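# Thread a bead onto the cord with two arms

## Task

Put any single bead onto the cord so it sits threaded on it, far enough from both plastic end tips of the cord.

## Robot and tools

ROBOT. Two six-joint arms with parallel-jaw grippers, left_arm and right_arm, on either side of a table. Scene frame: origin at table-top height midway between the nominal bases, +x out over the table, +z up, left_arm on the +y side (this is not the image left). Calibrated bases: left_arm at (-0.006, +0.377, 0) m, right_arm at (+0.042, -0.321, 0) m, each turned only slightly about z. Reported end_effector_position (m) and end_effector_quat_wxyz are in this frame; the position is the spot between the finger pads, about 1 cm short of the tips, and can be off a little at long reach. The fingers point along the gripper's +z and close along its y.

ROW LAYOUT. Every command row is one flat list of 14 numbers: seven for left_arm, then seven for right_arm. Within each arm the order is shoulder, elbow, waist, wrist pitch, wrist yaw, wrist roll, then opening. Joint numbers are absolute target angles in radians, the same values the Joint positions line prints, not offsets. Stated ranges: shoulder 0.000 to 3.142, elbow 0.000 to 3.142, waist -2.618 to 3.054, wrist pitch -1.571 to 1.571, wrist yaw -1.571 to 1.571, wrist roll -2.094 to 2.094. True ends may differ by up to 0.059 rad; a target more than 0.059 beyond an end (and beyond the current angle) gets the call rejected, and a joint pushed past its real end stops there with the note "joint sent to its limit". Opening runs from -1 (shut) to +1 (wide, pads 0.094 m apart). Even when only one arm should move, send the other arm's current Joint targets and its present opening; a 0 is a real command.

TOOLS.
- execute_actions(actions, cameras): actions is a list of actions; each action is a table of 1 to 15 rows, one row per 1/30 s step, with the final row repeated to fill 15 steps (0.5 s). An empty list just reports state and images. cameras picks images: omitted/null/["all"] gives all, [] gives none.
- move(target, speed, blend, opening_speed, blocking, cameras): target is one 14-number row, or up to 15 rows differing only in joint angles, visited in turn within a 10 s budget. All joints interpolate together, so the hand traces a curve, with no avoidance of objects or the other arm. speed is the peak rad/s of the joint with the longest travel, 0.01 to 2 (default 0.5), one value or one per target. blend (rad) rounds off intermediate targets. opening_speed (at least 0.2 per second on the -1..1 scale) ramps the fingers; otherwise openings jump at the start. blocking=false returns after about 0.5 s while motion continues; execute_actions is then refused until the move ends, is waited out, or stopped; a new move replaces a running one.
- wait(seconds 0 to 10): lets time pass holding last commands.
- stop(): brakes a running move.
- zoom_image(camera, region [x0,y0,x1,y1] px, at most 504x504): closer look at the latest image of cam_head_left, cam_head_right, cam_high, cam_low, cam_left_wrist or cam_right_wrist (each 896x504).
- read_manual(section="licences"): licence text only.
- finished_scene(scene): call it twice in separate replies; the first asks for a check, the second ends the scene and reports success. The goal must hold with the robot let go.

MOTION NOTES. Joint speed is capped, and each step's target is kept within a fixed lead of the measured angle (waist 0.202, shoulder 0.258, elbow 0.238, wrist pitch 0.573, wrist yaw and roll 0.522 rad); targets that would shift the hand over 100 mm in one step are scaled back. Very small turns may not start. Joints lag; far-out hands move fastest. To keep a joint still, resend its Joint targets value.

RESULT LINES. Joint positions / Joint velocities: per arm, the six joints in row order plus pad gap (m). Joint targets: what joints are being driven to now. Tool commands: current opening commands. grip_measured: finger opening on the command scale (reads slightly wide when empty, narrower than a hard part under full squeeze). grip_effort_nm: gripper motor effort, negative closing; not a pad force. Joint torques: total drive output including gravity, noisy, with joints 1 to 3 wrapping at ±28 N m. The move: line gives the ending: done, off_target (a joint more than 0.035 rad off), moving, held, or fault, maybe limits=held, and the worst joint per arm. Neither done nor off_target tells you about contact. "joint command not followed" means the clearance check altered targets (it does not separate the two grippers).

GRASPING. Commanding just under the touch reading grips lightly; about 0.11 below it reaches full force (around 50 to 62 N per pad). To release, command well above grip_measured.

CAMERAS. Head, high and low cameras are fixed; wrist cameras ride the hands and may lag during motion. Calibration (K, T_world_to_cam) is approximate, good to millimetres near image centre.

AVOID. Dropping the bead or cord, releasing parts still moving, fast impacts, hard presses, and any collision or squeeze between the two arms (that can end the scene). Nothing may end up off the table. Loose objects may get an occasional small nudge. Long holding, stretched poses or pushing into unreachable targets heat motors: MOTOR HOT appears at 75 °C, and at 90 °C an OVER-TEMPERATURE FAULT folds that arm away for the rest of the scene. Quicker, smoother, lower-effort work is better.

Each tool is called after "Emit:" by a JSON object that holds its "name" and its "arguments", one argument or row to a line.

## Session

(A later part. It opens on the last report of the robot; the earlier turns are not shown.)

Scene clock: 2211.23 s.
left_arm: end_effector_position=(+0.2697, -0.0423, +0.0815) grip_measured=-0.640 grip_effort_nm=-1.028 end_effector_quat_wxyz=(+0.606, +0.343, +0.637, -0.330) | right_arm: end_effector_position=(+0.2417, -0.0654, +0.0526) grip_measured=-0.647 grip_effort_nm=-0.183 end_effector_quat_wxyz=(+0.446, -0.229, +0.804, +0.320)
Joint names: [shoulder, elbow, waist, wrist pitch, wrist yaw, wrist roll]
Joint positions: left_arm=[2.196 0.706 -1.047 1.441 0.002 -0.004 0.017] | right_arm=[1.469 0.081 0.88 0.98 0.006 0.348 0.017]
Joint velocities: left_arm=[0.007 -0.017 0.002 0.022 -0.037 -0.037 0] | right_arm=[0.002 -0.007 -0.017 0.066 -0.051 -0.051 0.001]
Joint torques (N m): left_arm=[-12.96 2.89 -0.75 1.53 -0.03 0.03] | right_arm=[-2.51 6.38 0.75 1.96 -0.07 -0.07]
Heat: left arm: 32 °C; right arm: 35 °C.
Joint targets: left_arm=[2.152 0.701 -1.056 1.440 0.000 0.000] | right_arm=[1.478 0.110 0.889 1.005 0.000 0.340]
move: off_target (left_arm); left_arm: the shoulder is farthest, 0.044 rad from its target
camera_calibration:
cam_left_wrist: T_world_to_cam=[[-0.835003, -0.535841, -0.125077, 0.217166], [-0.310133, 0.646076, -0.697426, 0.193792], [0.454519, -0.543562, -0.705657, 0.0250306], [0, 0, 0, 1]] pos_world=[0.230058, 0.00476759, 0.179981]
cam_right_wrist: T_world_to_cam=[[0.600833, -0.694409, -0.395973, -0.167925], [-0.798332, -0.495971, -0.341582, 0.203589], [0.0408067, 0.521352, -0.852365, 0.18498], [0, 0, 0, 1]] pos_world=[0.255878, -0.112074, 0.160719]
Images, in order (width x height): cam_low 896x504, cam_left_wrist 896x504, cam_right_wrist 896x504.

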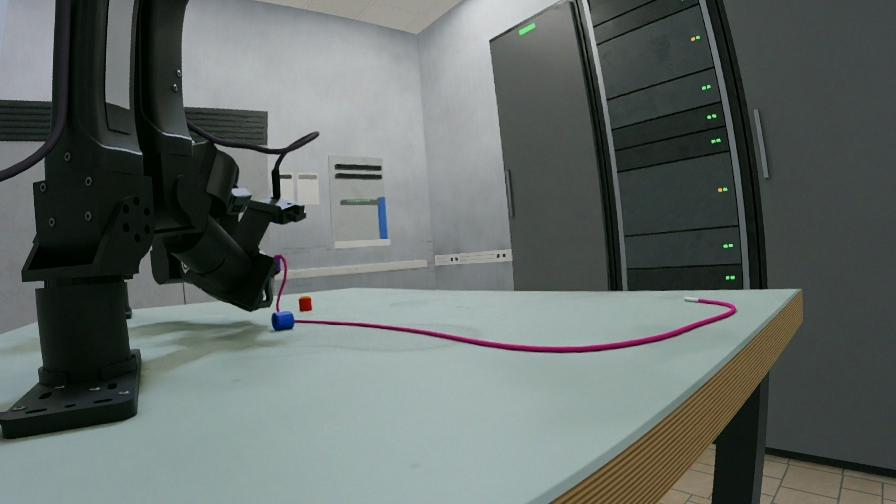

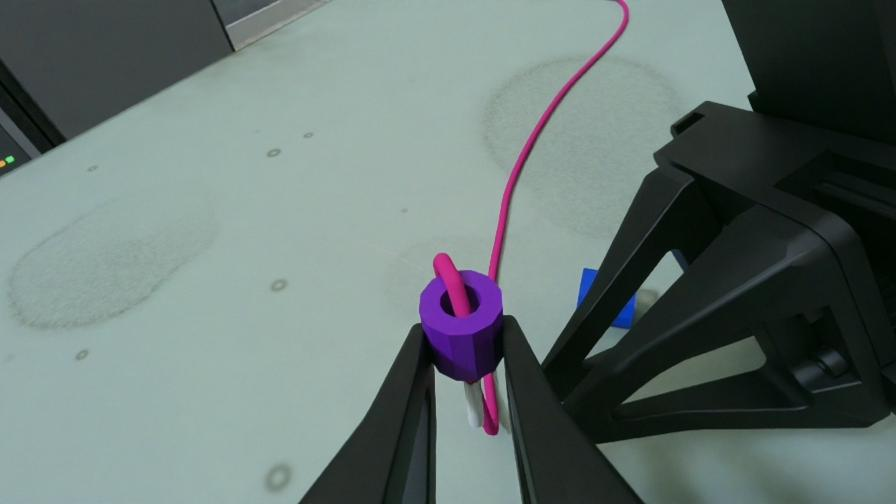

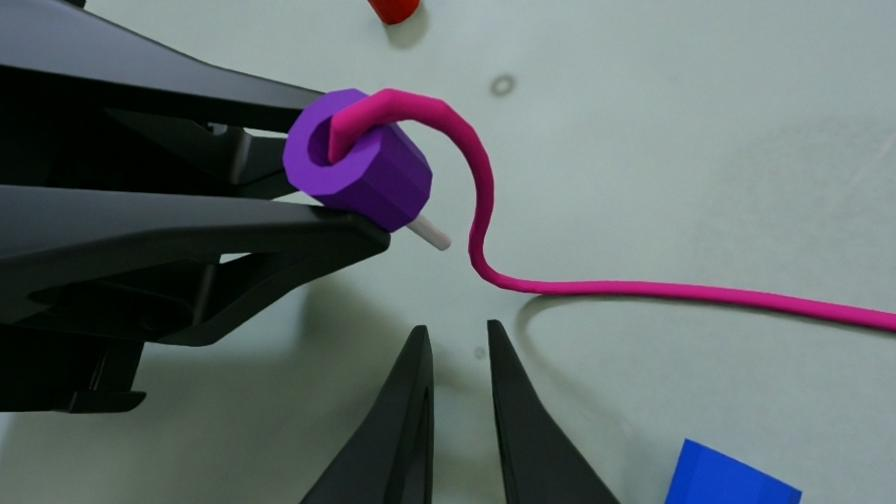

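Emit:
{"name": "move", "arguments": {
  "target": [2.152,0.701,-1.056,1.440,0,0,-0.75,1.62,0.224,0.889,1.040,0.0,0.34,-0.70],
  "speed": 0.15,
  "cameras": ["cam_low","cam_left_wrist","cam_right_wrist"]
}}

Emit:
{"name": "zoom_image", "arguments": {
  "camera": "cam_low",
  "region": [230, 240, 330, 340]
}}

Emit:
{"name": "zoom_image", "arguments": {
  "camera": "cam_right_wrist",
  "region": [330, 180, 610, 400]
}}

Scene clock: 2246.13 s.
left_arm: end_effector_position=(+0.2699, -0.0423, +0.0813) grip_measured=-0.640 grip_effort_nm=-1.028 end_effector_quat_wxyz=(+0.606, +0.343, +0.638, -0.329) | right_arm: end_effector_position=(+0.2611, -0.0406, +0.0525) grip_measured=-0.697 grip_effort_nm=-0.183 end_effector_quat_wxyz=(+0.448, -0.229, +0.802, +0.322)
Joint names: [shoulder, elbow, waist, wrist pitch, wrist yaw, wrist roll]
Joint positions: left_arm=[2.196 0.706 -1.047 1.441 0.001 -0.004 0.017] | right_arm=[1.609 0.196 0.88 1.011 0.006 0.348 0.014]
Joint velocities: left_arm=[0.012 -0.007 -0.007 -0.066 -0.037 0.037 0] | right_arm=[-0.007 0.007 0.002 -0.007 -0.051 -0.007 0]
Joint torques (N m): left_arm=[-12.96 2.88 -0.72 1.56 -0.02 0.03] | right_arm=[-3.47 6.26 0.8 2.01 -0.08 -0.08]
Heat: left arm: 33 °C; right arm: 35 °C.
Joint targets: left_arm=[2.152 0.701 -1.056 1.440 0.000 0.000] | right_arm=[1.620 0.224 0.889 1.040 0.000 0.340]
move: off_target (left_arm); left_arm: the shoulder is farthest, 0.044 rad from its target
camera_calibration:
cam_left_wrist: T_world_to_cam=[[-0.834643, -0.536395, -0.125106, 0.217159], [-0.310896, 0.646298, -0.696881, 0.193811], [0.454659, -0.542751, -0.706191, 0.024932], [0, 0, 0, 1]] pos_world=[0.230169, 0.00475474, 0.179838]
cam_right_wrist: T_world_to_cam=[[0.60223, -0.692621, -0.396982, -0.162589], [-0.79712, -0.494419, -0.346625, 0.231416], [0.0438043, 0.52519, -0.849857, 0.170414], [0, 0, 0, 1]] pos_world=[0.274917, -0.087696, 0.160497]
Images, in order (width x height): cam_low 896x504, cam_left_wrist 896x504, cam_right_wrist 896x504.

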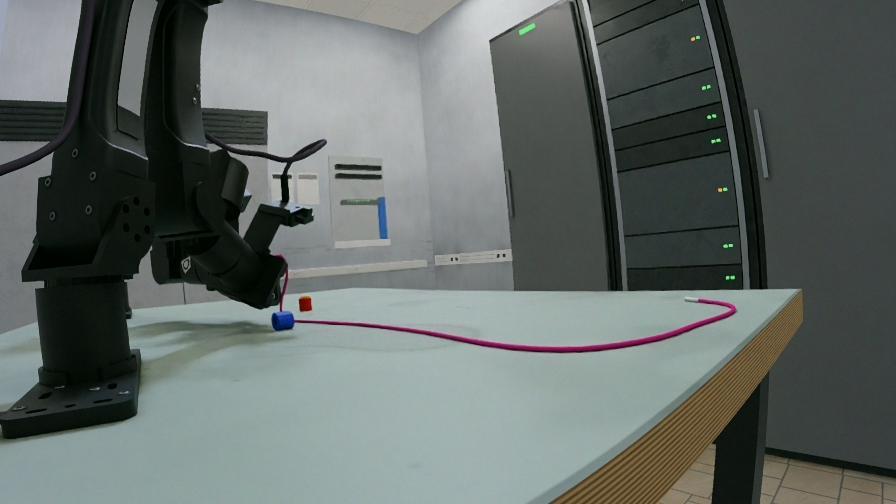

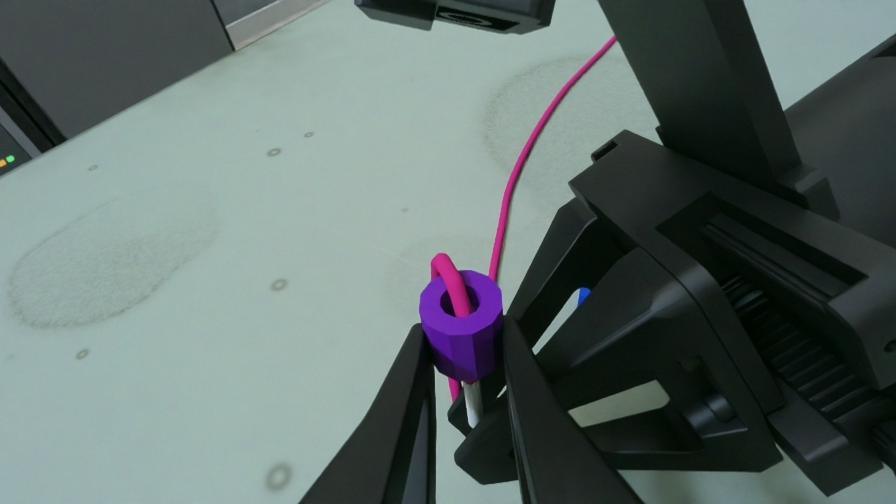

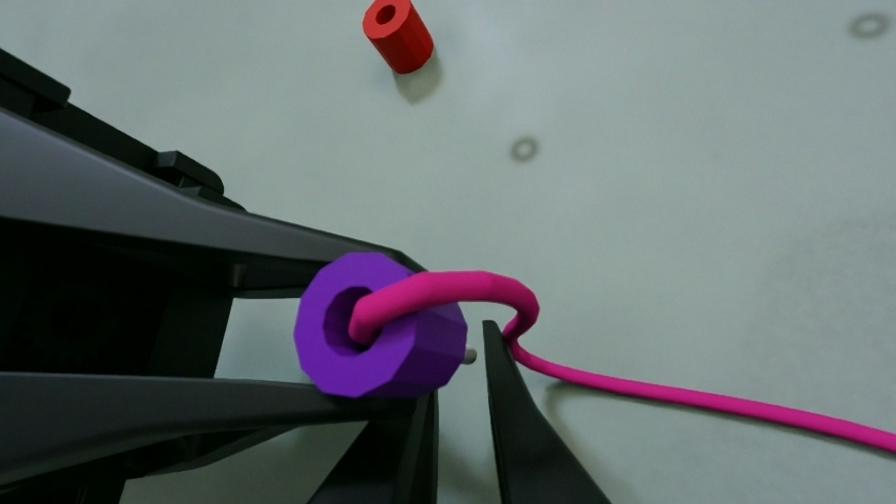

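Scaled by 5.040 from the camera's 896x504 image, which has a finer 1280x720 frame.

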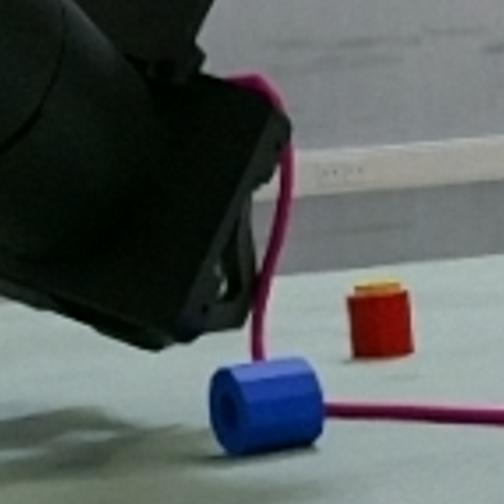

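Scaled by 1.800 from the camera's 896x504 image, which has a finer 1280x720 frame.

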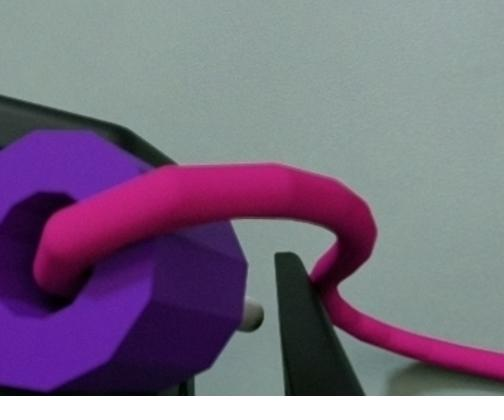

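Emit:
{"name": "move", "arguments": {
  "target": [2.152,0.701,-1.056,1.440,0,0,-0.75,1.62,0.224,0.889,1.040,0.0,0.34,-1],
  "opening_speed": 0.3,
  "cameras": ["cam_left_wrist","cam_right_wrist"]
}}

Scene clock: 2250.10 s.
left_arm: end_effector_position=(+0.2699, -0.0423, +0.0813) grip_measured=-0.640 grip_effort_nm=-1.028 end_effector_quat_wxyz=(+0.606, +0.343, +0.638, -0.329) | right_arm: end_effector_position=(+0.2613, -0.0403, +0.0534) grip_measured=-0.932 grip_effort_nm=-1.033 end_effector_quat_wxyz=(+0.449, -0.228, +0.801, +0.323)
Joint names: [shoulder, elbow, waist, wrist pitch, wrist yaw, wrist roll]
Joint positions: left_arm=[2.196 0.706 -1.047 1.441 0.001 -0.004 0.017] | right_arm=[1.609 0.196 0.88 1.014 0.006 0.348 0.003]
Joint velocities: left_arm=[-0.007 0.002 0.012 -0.007 0.095 -0.037 0] | right_arm=[-0.002 -0.012 -0.007 0.022 -0.037 0.007 0]
Joint torques (N m): left_arm=[-12.94 2.88 -0.73 1.57 -0.03 0.03] | right_arm=[-3.47 6.17 0.72 1.98 -0.09 -0.07]
Heat: left arm: 33 °C; right arm: 36 °C.
Joint targets: left_arm=[2.152 0.701 -1.056 1.440 0.000 0.000] | right_arm=[1.620 0.224 0.889 1.040 0.000 0.340]
move: off_target (left_arm); left_arm: the shoulder is farthest, 0.044 rad from its target
camera_calibration:
cam_left_wrist: T_world_to_cam=[[-0.834643, -0.536395, -0.125106, 0.217159], [-0.310896, 0.646298, -0.696881, 0.193811], [0.454659, -0.542751, -0.706191, 0.024932], [0, 0, 0, 1]] pos_world=[0.230169, 0.00475474, 0.179838]
cam_right_wrist: T_world_to_cam=[[0.603163, -0.691427, -0.397648, -0.162337], [-0.796302, -0.493372, -0.349981, 0.232052], [0.0457978, 0.527743, -0.848169, 0.170485], [0, 0, 0, 1]] pos_world=[0.274892, -0.0877285, 0.161261]
Images, in order (width x height): cam_left_wrist 896x504, cam_right_wrist 896x504.

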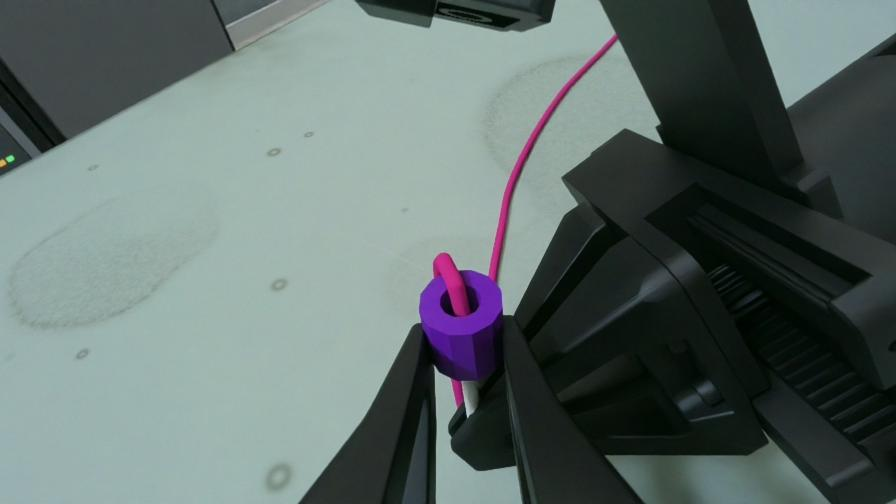

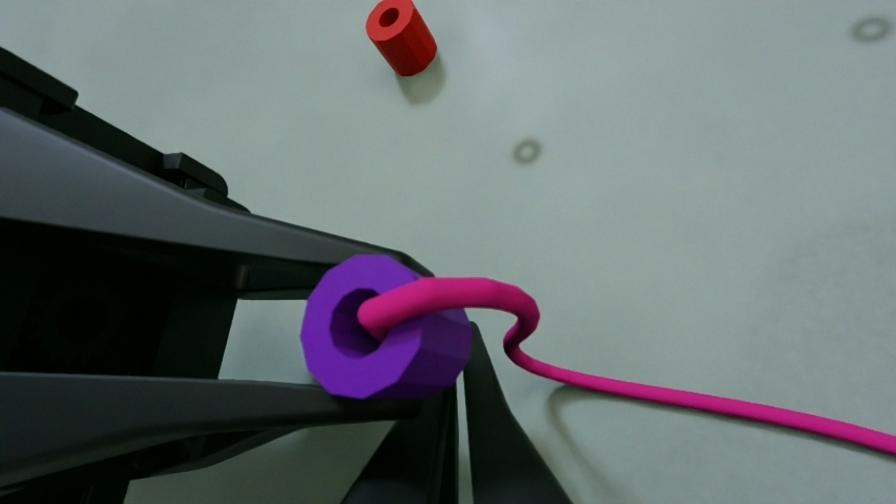

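Emit:
{"name": "move", "arguments": {
  "target": [
    [2.017,0.698,-1.056,1.314,0,0,-0.75,1.62,0.224,0.889,1.040,0.0,0.34,-1],
    [1.876,0.735,-1.056,1.158,0,0,-0.75,1.62,0.224,0.889,1.040,0.0,0.34,-1]
  ],
  "speed": 0.12
}}

Emit:
{"name": "zoom_image", "arguments": {
  "camera": "cam_low",
  "region": [230, 200, 350, 340]
}}

Scene clock: 2261.17 s.
left_arm: end_effector_position=(+0.2693, -0.0415, +0.1476) grip_measured=-0.640 grip_effort_nm=-1.028 end_effector_quat_wxyz=(+0.607, +0.343, +0.637, -0.329) | right_arm: end_effector_position=(+0.2614, -0.0402, +0.0538) grip_measured=-0.934 grip_effort_nm=-1.053 end_effector_quat_wxyz=(+0.450, -0.228, +0.801, +0.323)
Joint names: [shoulder, elbow, waist, wrist pitch, wrist yaw, wrist roll]
Joint positions: left_arm=[1.918 0.712 -1.047 1.159 0.001 -0.004 0.017] | right_arm=[1.609 0.196 0.88 1.016 0.006 0.348 0.003]
Joint velocities: left_arm=[0.002 0.012 0.002 0.095 0.051 -0.051 0] | right_arm=[-0.017 0.002 -0.012 -0.051 -0.051 -0.022 0]
Joint torques (N m): left_arm=[-11.92 6.39 -0.75 1.58 -0.03 0.02] | right_arm=[-3.56 6.27 0.73 1.96 -0.07 -0.04]
Heat: left arm: 33 °C; right arm: 37 °C.
Joint targets: left_arm=[1.876 0.735 -1.056 1.158 0.000 0.000] | right_arm=[1.620 0.224 0.889 1.040 0.000 0.340]
move: off_target (left_arm); left_arm: the shoulder is farthest, 0.042 rad from its target
camera_calibration:
cam_left_wrist: T_world_to_cam=[[-0.834538, -0.536555, -0.125121, 0.225412], [-0.310312, 0.645408, -0.697965, 0.239313], [0.45525, -0.543652, -0.705117, 0.072065], [0, 0, 0, 1]] pos_world=[0.229569, 0.00566969, 0.24605]
cam_right_wrist: T_world_to_cam=[[0.603536, -0.690949, -0.397912, -0.162237], [-0.795973, -0.492951, -0.351322, 0.232307], [0.046594, 0.528763, -0.84749, 0.170512], [0, 0, 0, 1]] pos_world=[0.274881, -0.0877421, 0.161566]

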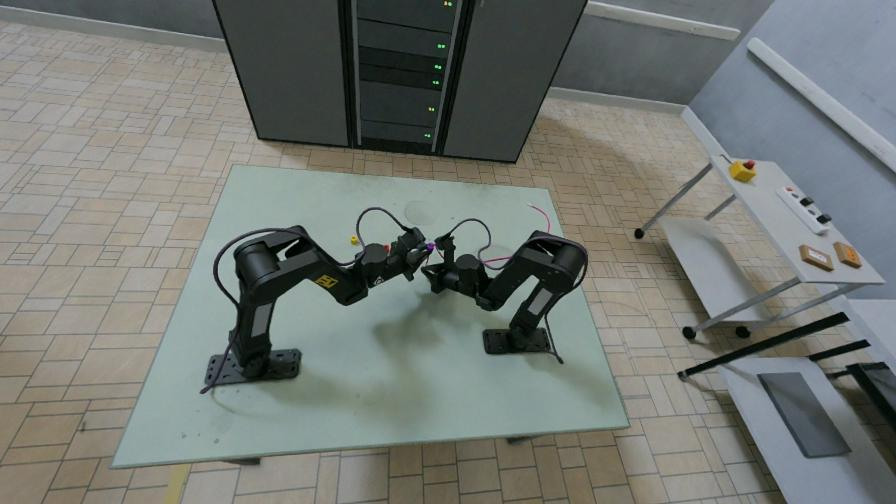

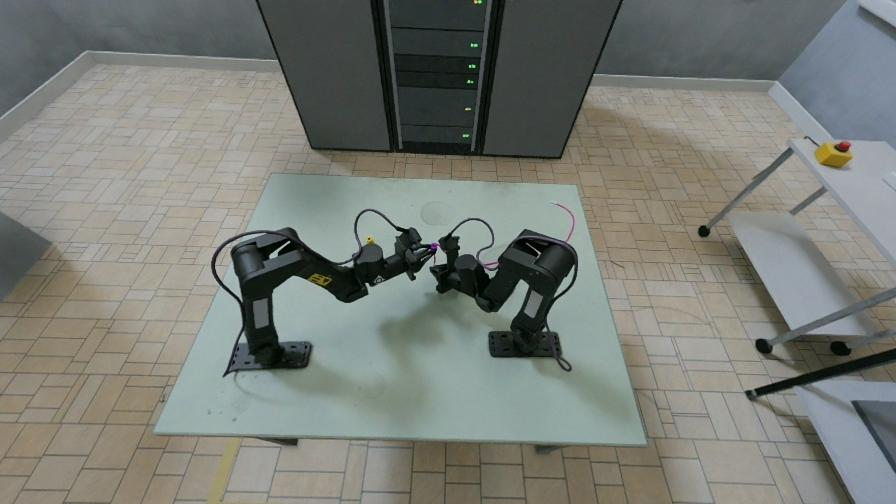

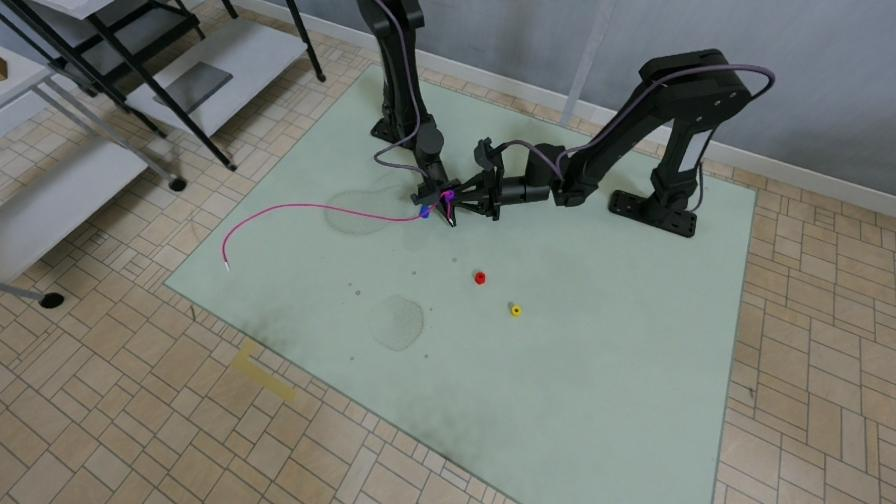

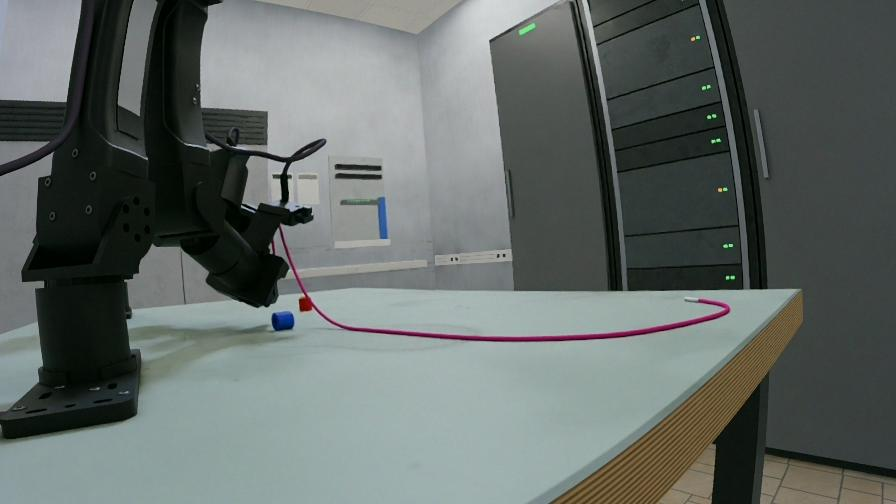

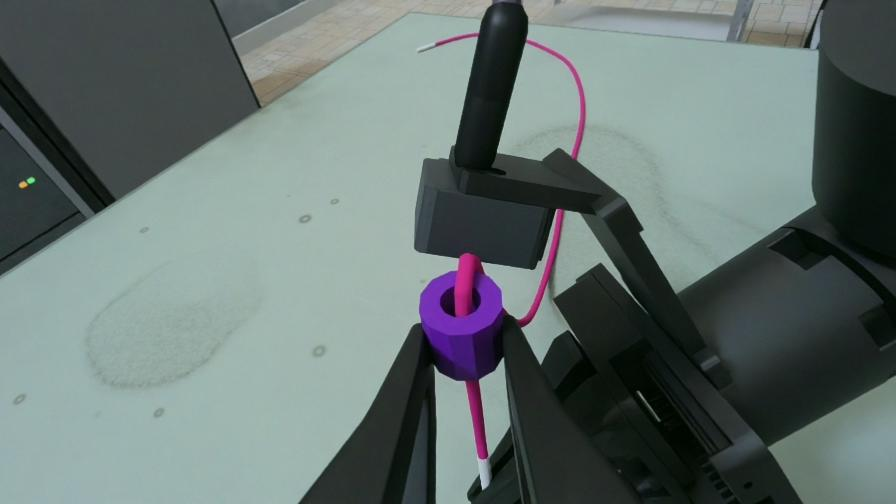

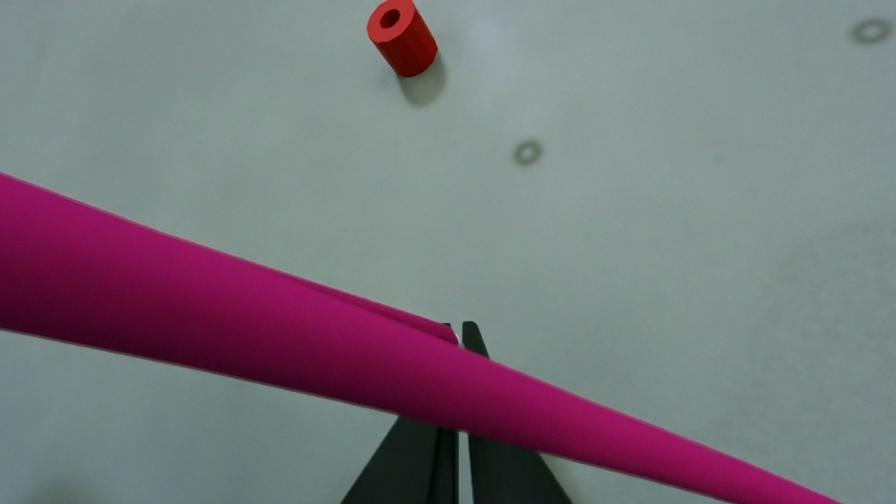

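Scaled by 3.600 from the camera's 896x504 image, which has a finer 1280x720 frame.

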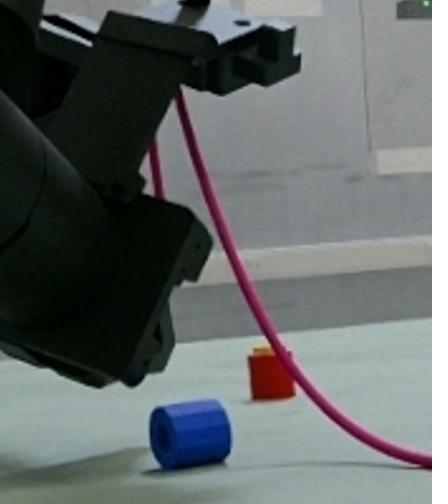

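Emit:
{"name": "move", "arguments": {
  "target": [1.876,0.735,-1.056,1.158,0,0,-0.75,1.62,0.224,0.889,1.040,0.0,0.34,-0.5],
  "opening_speed": 0.5,
  "cameras": []
}}

Emit:
{"name": "move", "arguments": {
  "target": [
    [1.876,0.735,-1.056,1.158,0,0,-0.75,1.469,0.075,0.889,0.98,0.0,0.34,-0.5],
    [1.876,0.735,-1.056,1.158,0,0,-0.75,1.13,0.025,0.889,0.70,0.0,0.34,-0.5],
    [1.876,0.735,-1.056,1.158,0,0,-0.75,0.7,0.1,0.85,0.2,0.0,0.34,-0.5]
  ],
  "speed": 0.25
}}

Emit:
{"name": "zoom_image", "arguments": {
  "camera": "cam_low",
  "region": [230, 200, 350, 340]
}}

Scene clock: 2282.47 s.
left_arm: end_effector_position=(+0.2693, -0.0415, +0.1474) grip_measured=-0.640 grip_effort_nm=-1.033 end_effector_quat_wxyz=(+0.606, +0.343, +0.638, -0.329) | right_arm: end_effector_position=(+0.2614, -0.0402, +0.0538) grip_measured=-0.503 grip_effort_nm=0.134 end_effector_quat_wxyz=(+0.450, -0.228, +0.801, +0.323)
Joint names: [shoulder, elbow, waist, wrist pitch, wrist yaw, wrist roll]
Joint positions: left_arm=[1.918 0.712 -1.047 1.158 0.001 -0.004 0.017] | right_arm=[1.609 0.196 0.88 1.016 0.006 0.348 0.023]
Joint velocities: left_arm=[0.002 -0.002 0.007 0.022 0.022 0.051 -0.001] | right_arm=[-0.012 -0.002 -0.017 0.051 -0.051 -0.037 -0.001]
Joint torques (N m): left_arm=[-11.9 6.39 -0.73 1.57 -0.03 0.02] | right_arm=[-3.56 6.3 0.76 1.95 -0.06 -0.07]
Heat: left arm: 32 °C; right arm: 38 °C.
Joint targets: left_arm=[1.876 0.735 -1.056 1.158 0.000 0.000] | right_arm=[1.620 0.224 0.889 1.040 0.000 0.340]
move: off_target (left_arm); left_arm: the shoulder is farthest, 0.042 rad from its target
No camera images: "cameras" was empty.

Scene clock: 2287.20 s.
left_arm: end_effector_position=(+0.2693, -0.0415, +0.1474) grip_measured=-0.640 grip_effort_nm=-1.023 end_effector_quat_wxyz=(+0.606, +0.343, +0.638, -0.329) | right_arm: end_effector_position=(+0.2159, -0.1082, +0.0826) grip_measured=-0.503 grip_effort_nm=0.129 end_effector_quat_wxyz=(+0.437, -0.223, +0.816, +0.307)
Joint names: [shoulder, elbow, waist, wrist pitch, wrist yaw, wrist roll]
Joint positions: left_arm=[1.918 0.712 -1.047 1.158 0.001 -0.004 0.017] | right_arm=[0.712 0.057 0.859 0.21 0.006 0.348 0.023]
Joint velocities: left_arm=[0.022 -0.002 -0.002 0.037 -0.022 0.037 0] | right_arm=[-0.027 0.002 -0.007 0.022 -0.081 -0.081 -0.001]
Joint torques (N m): left_arm=[-11.9 6.41 -0.73 1.57 -0.03 0.02] | right_arm=[-0.66 10.32 -0.75 1.62 -0.07 -0.06]
Heat: left arm: 32 °C; right arm: 38 °C.
Joint targets: left_arm=[1.876 0.735 -1.056 1.158 0.000 0.000] | right_arm=[0.700 0.100 0.850 0.200 0.000 0.340]
move: off_target (left_arm, right_arm); left_arm: the shoulder is farthest, 0.042 rad from its target; right_arm: the elbow is farthest, 0.043 rad from its target
camera_calibration:
cam_left_wrist: T_world_to_cam=[[-0.834617, -0.536435, -0.12511, 0.225401], [-0.31075, 0.646076, -0.697152, 0.239131], [0.454807, -0.542976, -0.705923, 0.0721403], [0, 0, 0, 1]] pos_world=[0.229623, 0.00558702, 0.245836]
cam_right_wrist: T_world_to_cam=[[0.576499, -0.718446, -0.38921, -0.168164], [-0.816463, -0.487725, -0.30905, 0.174126], [0.0322086, 0.495943, -0.867758, 0.234252], [0, 0, 0, 1]] pos_world=[0.231568, -0.152067, 0.191637]

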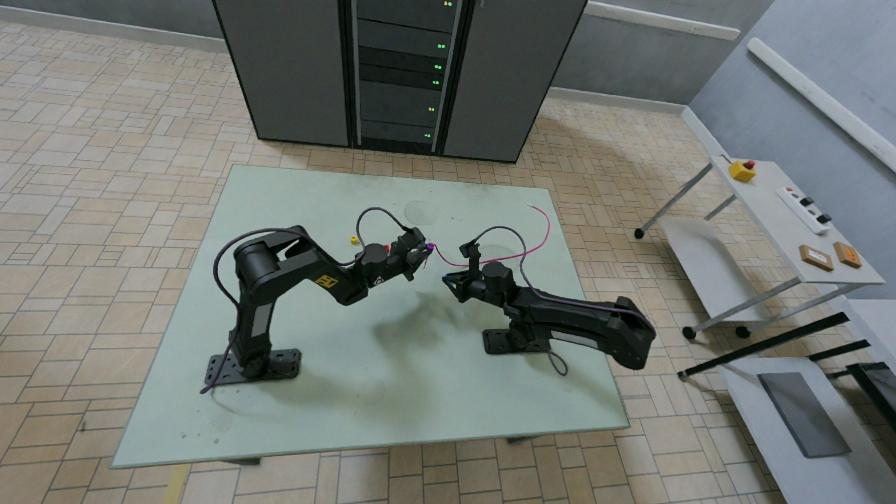

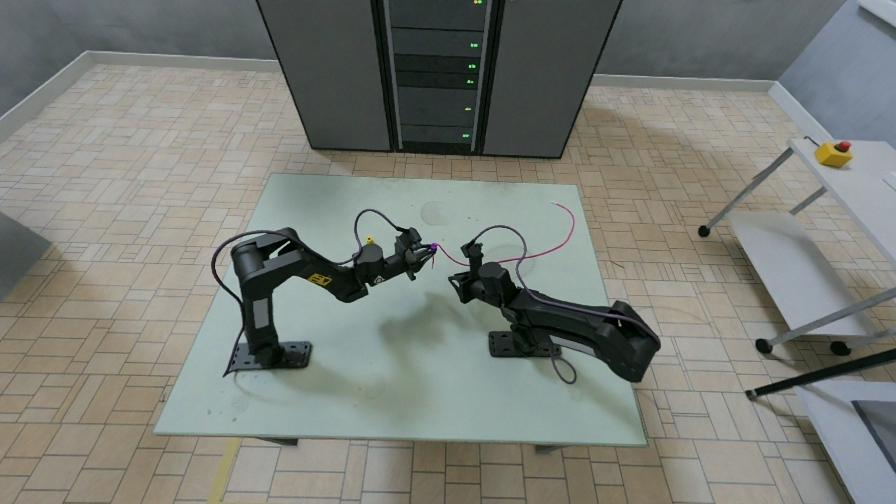

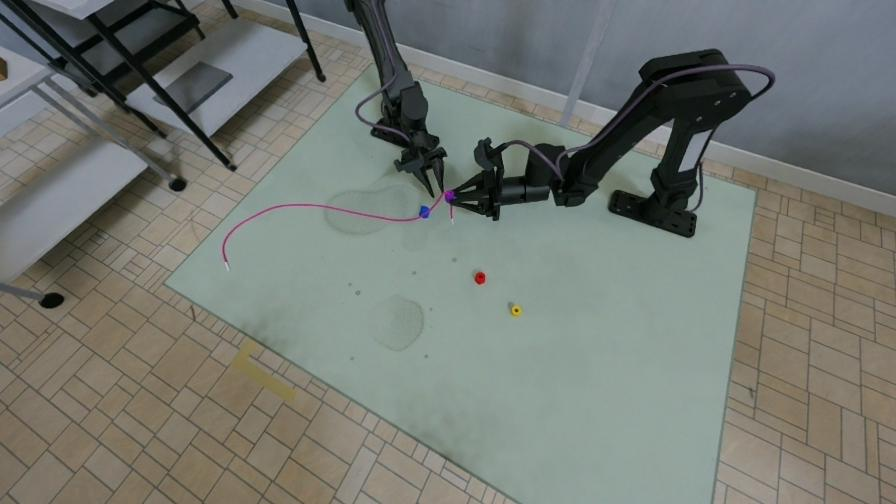

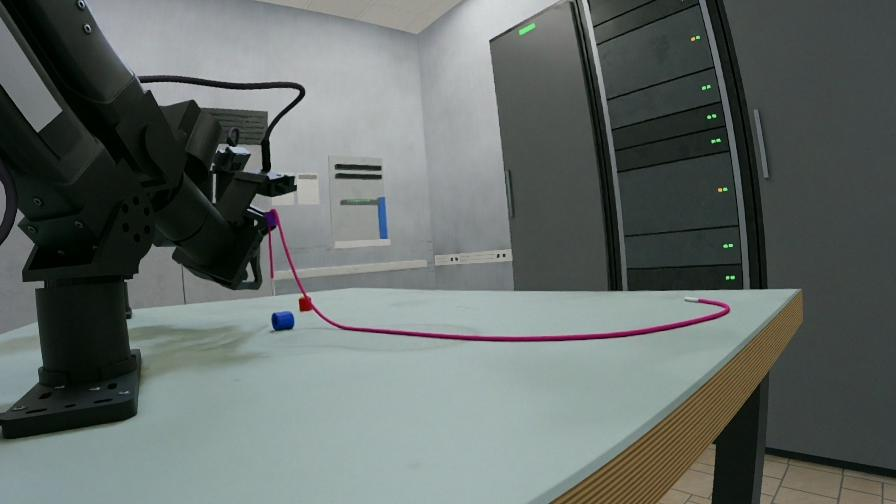

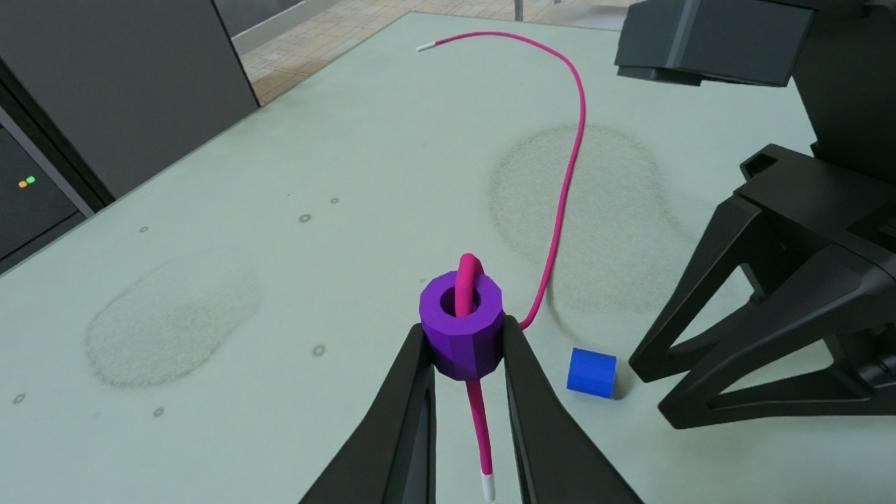

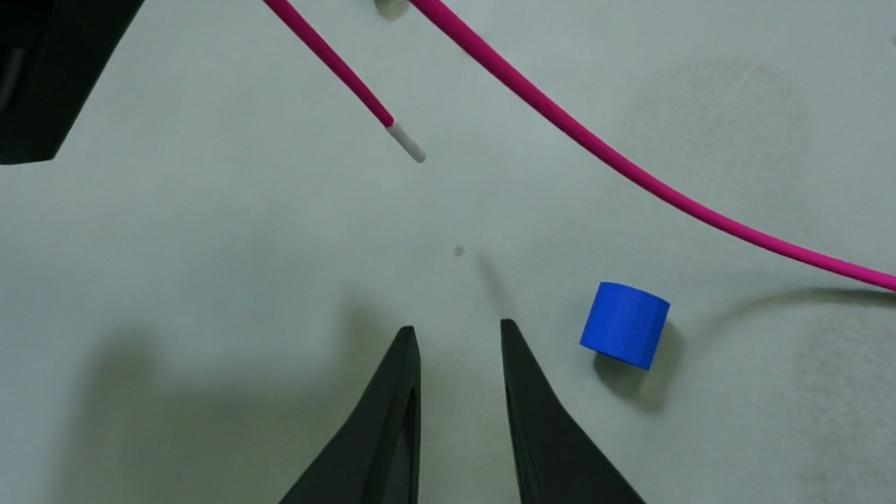

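Scaled by 3.600 from the camera's 896x504 image, which has a finer 1280x720 frame.

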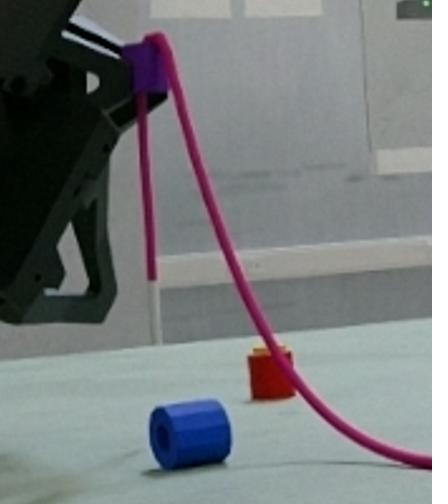

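Emit:
{"name": "move", "arguments": {
  "target": [
    [2.014,0.76,-1.056,1.0425,0,0,-0.75,0.7,0.1,0.85,0.2,0.0,0.34,-0.5],
    [2.082,0.817,-1.056,0.874,0,0,-0.75,0.7,0.1,0.85,0.2,0.0,0.34,-0.5]
  ],
  "speed": 0.15,
  "cameras": ["cam_low","cam_left_wrist","cam_right_wrist"]
}}

Emit:
{"name": "zoom_image", "arguments": {
  "camera": "cam_low",
  "region": [230, 240, 330, 340]
}}

Scene clock: 2303.77 s.
left_arm: end_effector_position=(+0.2708, -0.0437, +0.0398) grip_measured=-0.640 grip_effort_nm=-1.028 end_effector_quat_wxyz=(+0.488, +0.394, +0.733, -0.265) | right_arm: end_effector_position=(+0.2158, -0.1083, +0.0824) grip_measured=-0.503 grip_effort_nm=0.134 end_effector_quat_wxyz=(+0.437, -0.223, +0.816, +0.306)
Joint names: [shoulder, elbow, waist, wrist pitch, wrist yaw, wrist roll]
Joint positions: left_arm=[2.062 0.793 -1.047 0.875 0.001 -0.004 0.017] | right_arm=[0.712 0.057 0.859 0.21 0.006 0.348 0.023]
Joint velocities: left_arm=[0.012 -0.007 -0.007 0.051 -0.022 -0.007 0] | right_arm=[-0.007 0.007 0.002 0.037 0.051 -0.022 0]
Joint torques (N m): left_arm=[-7.49 6.12 -0.72 1.54 -0.03 0.02] | right_arm=[-0.66 10.3 -0.77 1.6 -0.08 -0.08]
Heat: left arm: 32 °C; right arm: 36 °C.
Joint targets: left_arm=[2.082 0.817 -1.056 0.874 0.000 0.000] | right_arm=[0.700 0.100 0.850 0.200 0.000 0.340]
move: off_target (right_arm); right_arm: the elbow is farthest, 0.043 rad from its target
camera_calibration:
cam_left_wrist: T_world_to_cam=[[-0.857565, -0.501453, -0.114578, 0.219295], [-0.417245, 0.808418, -0.415171, 0.190767], [0.300815, -0.308228, -0.902499, 0.054128], [0, 0, 0, 1]] pos_world=[0.251374, -0.0275695, 0.153178]
cam_right_wrist: T_world_to_cam=[[0.576311, -0.718676, -0.389063, -0.168242], [-0.816612, -0.487908, -0.308368, 0.173956], [0.0317898, 0.49543, -0.868066, 0.234197], [0, 0, 0, 1]] pos_world=[0.231569, -0.152066, 0.191484]
Images, in order (width x height): cam_low 896x504, cam_left_wrist 896x504, cam_right_wrist 896x504.

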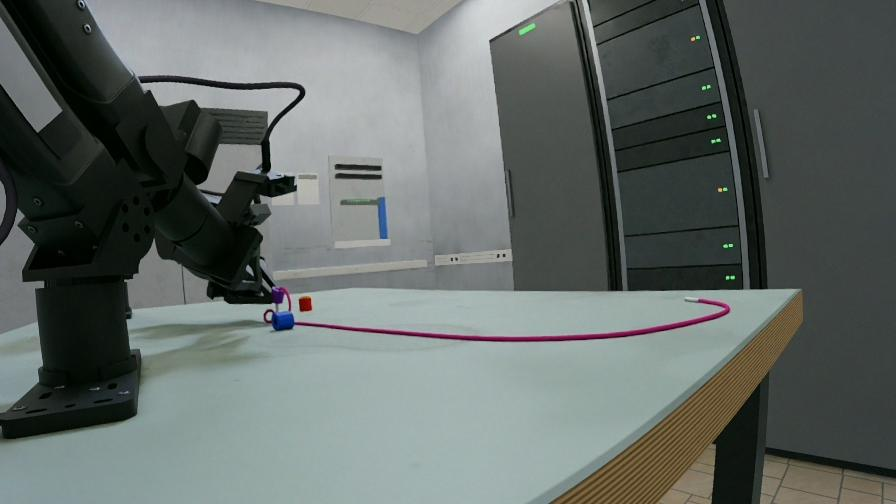

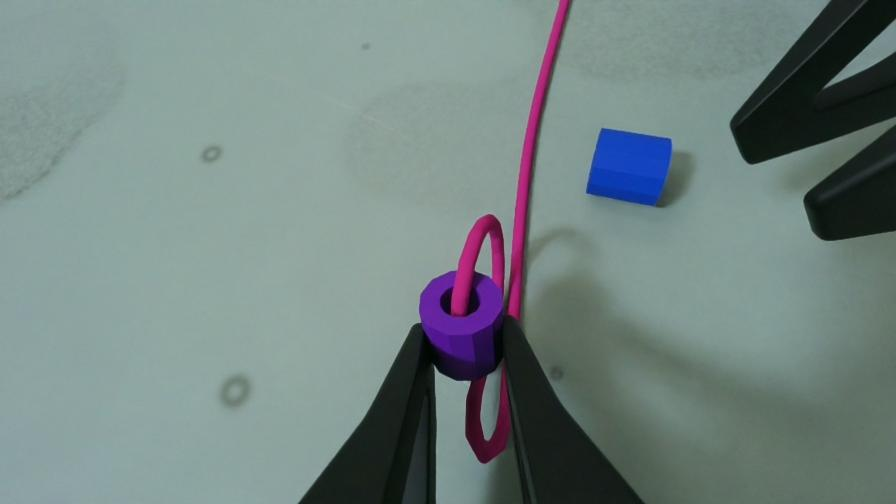

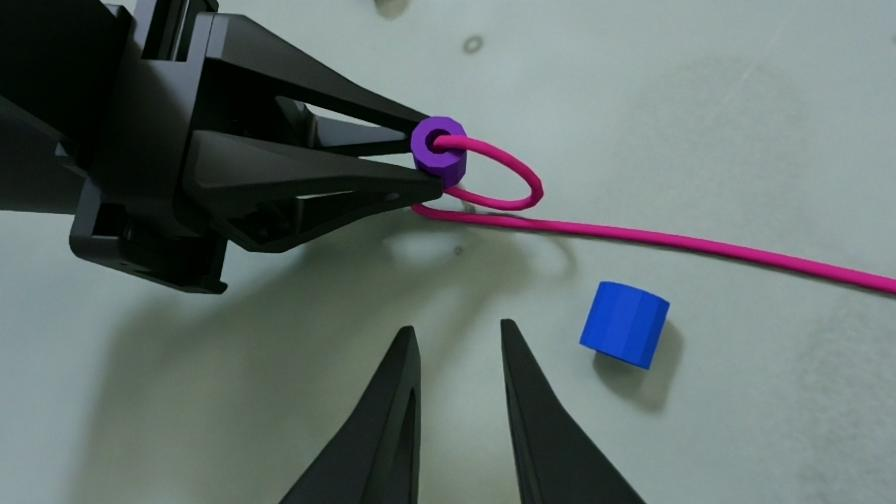

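Scaled by 5.040 from the camera's 896x504 image, which has a finer 1280x720 frame.

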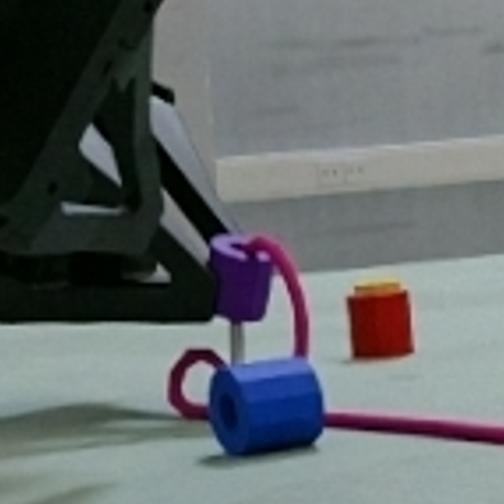

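Emit:
{"name": "zoom_image", "arguments": {
  "camera": "cam_left_wrist",
  "region": [400, 190, 580, 490]
}}

Emit:
{"name": "zoom_image", "arguments": {
  "camera": "cam_right_wrist",
  "region": [380, 100, 580, 250]
}}

Scaled by 1.680 from the camera's 896x504 image, which has a finer 1280x720 frame.

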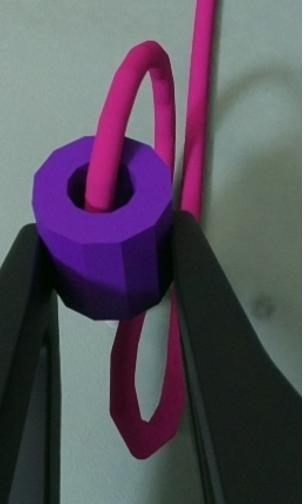

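Scaled by 2.520 from the camera's 896x504 image, which has a finer 1280x720 frame.

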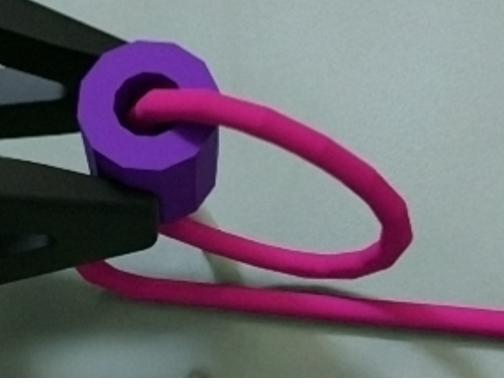

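Emit:
{"name": "move", "arguments": {
  "target": [2.209,0.70,-1.056,1.46,0,0,-0.75,0.7,0.1,0.85,0.2,0.0,0.34,-0.65],
  "speed": 0.15,
  "cameras": ["cam_low","cam_left_wrist","cam_right_wrist"]
}}

Emit:
{"name": "zoom_image", "arguments": {
  "camera": "cam_low",
  "region": [230, 240, 330, 340]
}}

Scene clock: 2327.33 s.
left_arm: end_effector_position=(+0.2699, -0.0423, +0.0845) grip_measured=-0.640 grip_effort_nm=-1.023 end_effector_quat_wxyz=(+0.608, +0.342, +0.636, -0.330) | right_arm: end_effector_position=(+0.2158, -0.1083, +0.0824) grip_measured=-0.647 grip_effort_nm=-0.183 end_effector_quat_wxyz=(+0.437, -0.223, +0.816, +0.306)
Joint names: [shoulder, elbow, waist, wrist pitch, wrist yaw, wrist roll]
Joint positions: left_arm=[2.188 0.706 -1.047 1.439 0.001 -0.004 0.017] | right_arm=[0.712 0.057 0.859 0.21 0.006 0.348 0.017]
Joint velocities: left_arm=[0.007 0.002 0.017 0.022 -0.095 -0.037 0] | right_arm=[-0.002 0.002 0.002 -0.051 -0.022 -0.007 -0.001]
Joint torques (N m): left_arm=[-7.32 2.89 -0.73 1.75 -0.03 0.02] | right_arm=[-0.64 10.33 -0.76 1.62 -0.07 -0.07]
Heat: left arm: 32 °C; right arm: 35 °C.
Joint targets: left_arm=[2.209 0.700 -1.056 1.460 0.000 0.000] | right_arm=[0.700 0.100 0.850 0.200 0.000 0.340]
move: off_target (right_arm); right_arm: the elbow is farthest, 0.043 rad from its target
camera_calibration:
cam_left_wrist: T_world_to_cam=[[-0.83425, -0.536994, -0.125158, 0.217426], [-0.308702, 0.642954, -0.700937, 0.195662], [0.45687, -0.54612, -0.702156, 0.0260251], [0, 0, 0, 1]] pos_world=[0.229899, 0.00516719, 0.182633]
cam_right_wrist: T_world_to_cam=[[0.576311, -0.718676, -0.389063, -0.168242], [-0.816612, -0.487908, -0.308368, 0.173956], [0.0317898, 0.49543, -0.868066, 0.234197], [0, 0, 0, 1]] pos_world=[0.231569, -0.152066, 0.191484]
Images, in order (width x height): cam_low 896x504, cam_left_wrist 896x504, cam_right_wrist 896x504.

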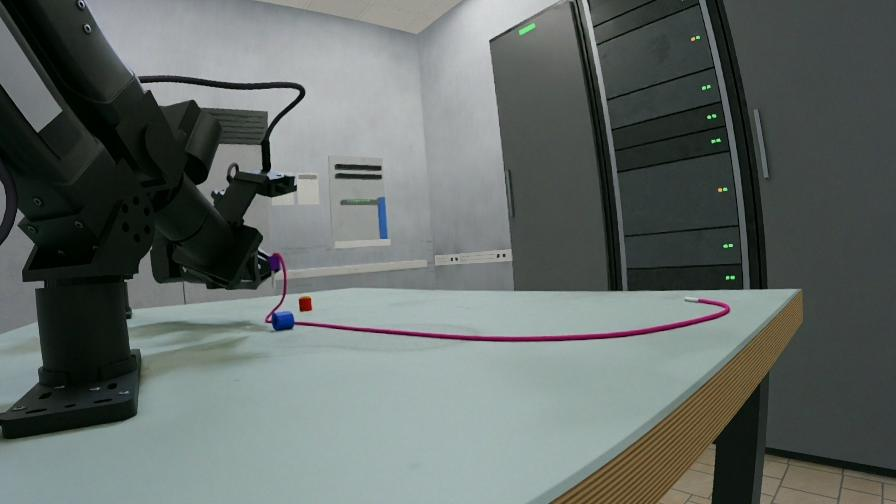

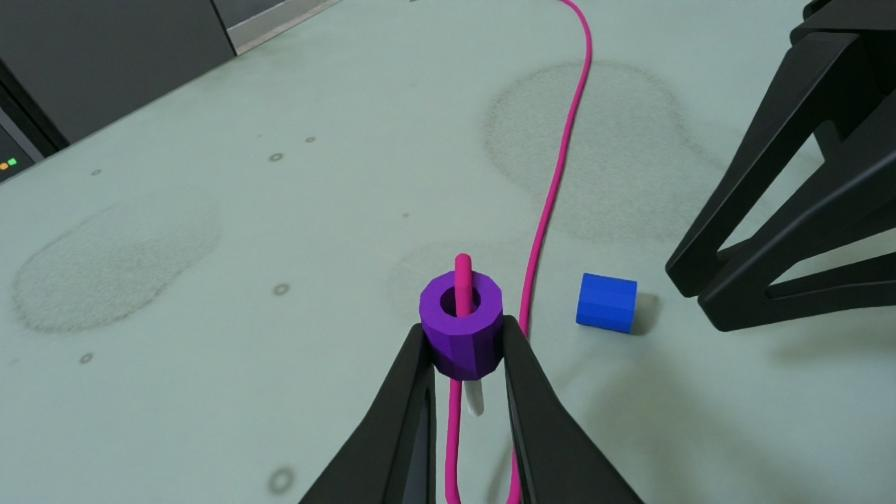

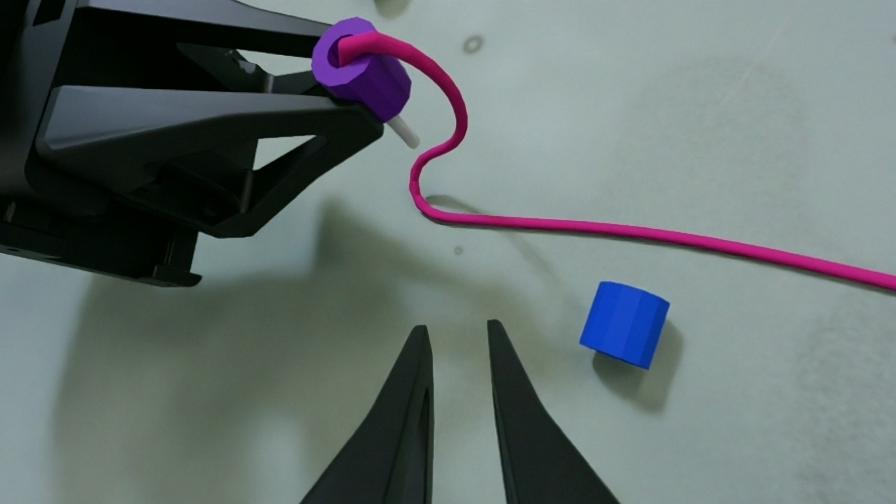

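Scaled by 5.040 from the camera's 896x504 image, which has a finer 1280x720 frame.

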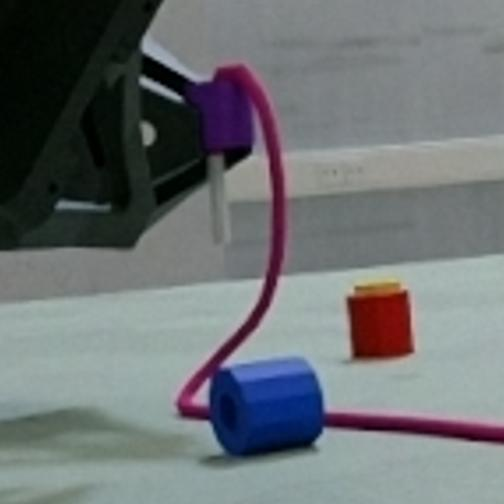

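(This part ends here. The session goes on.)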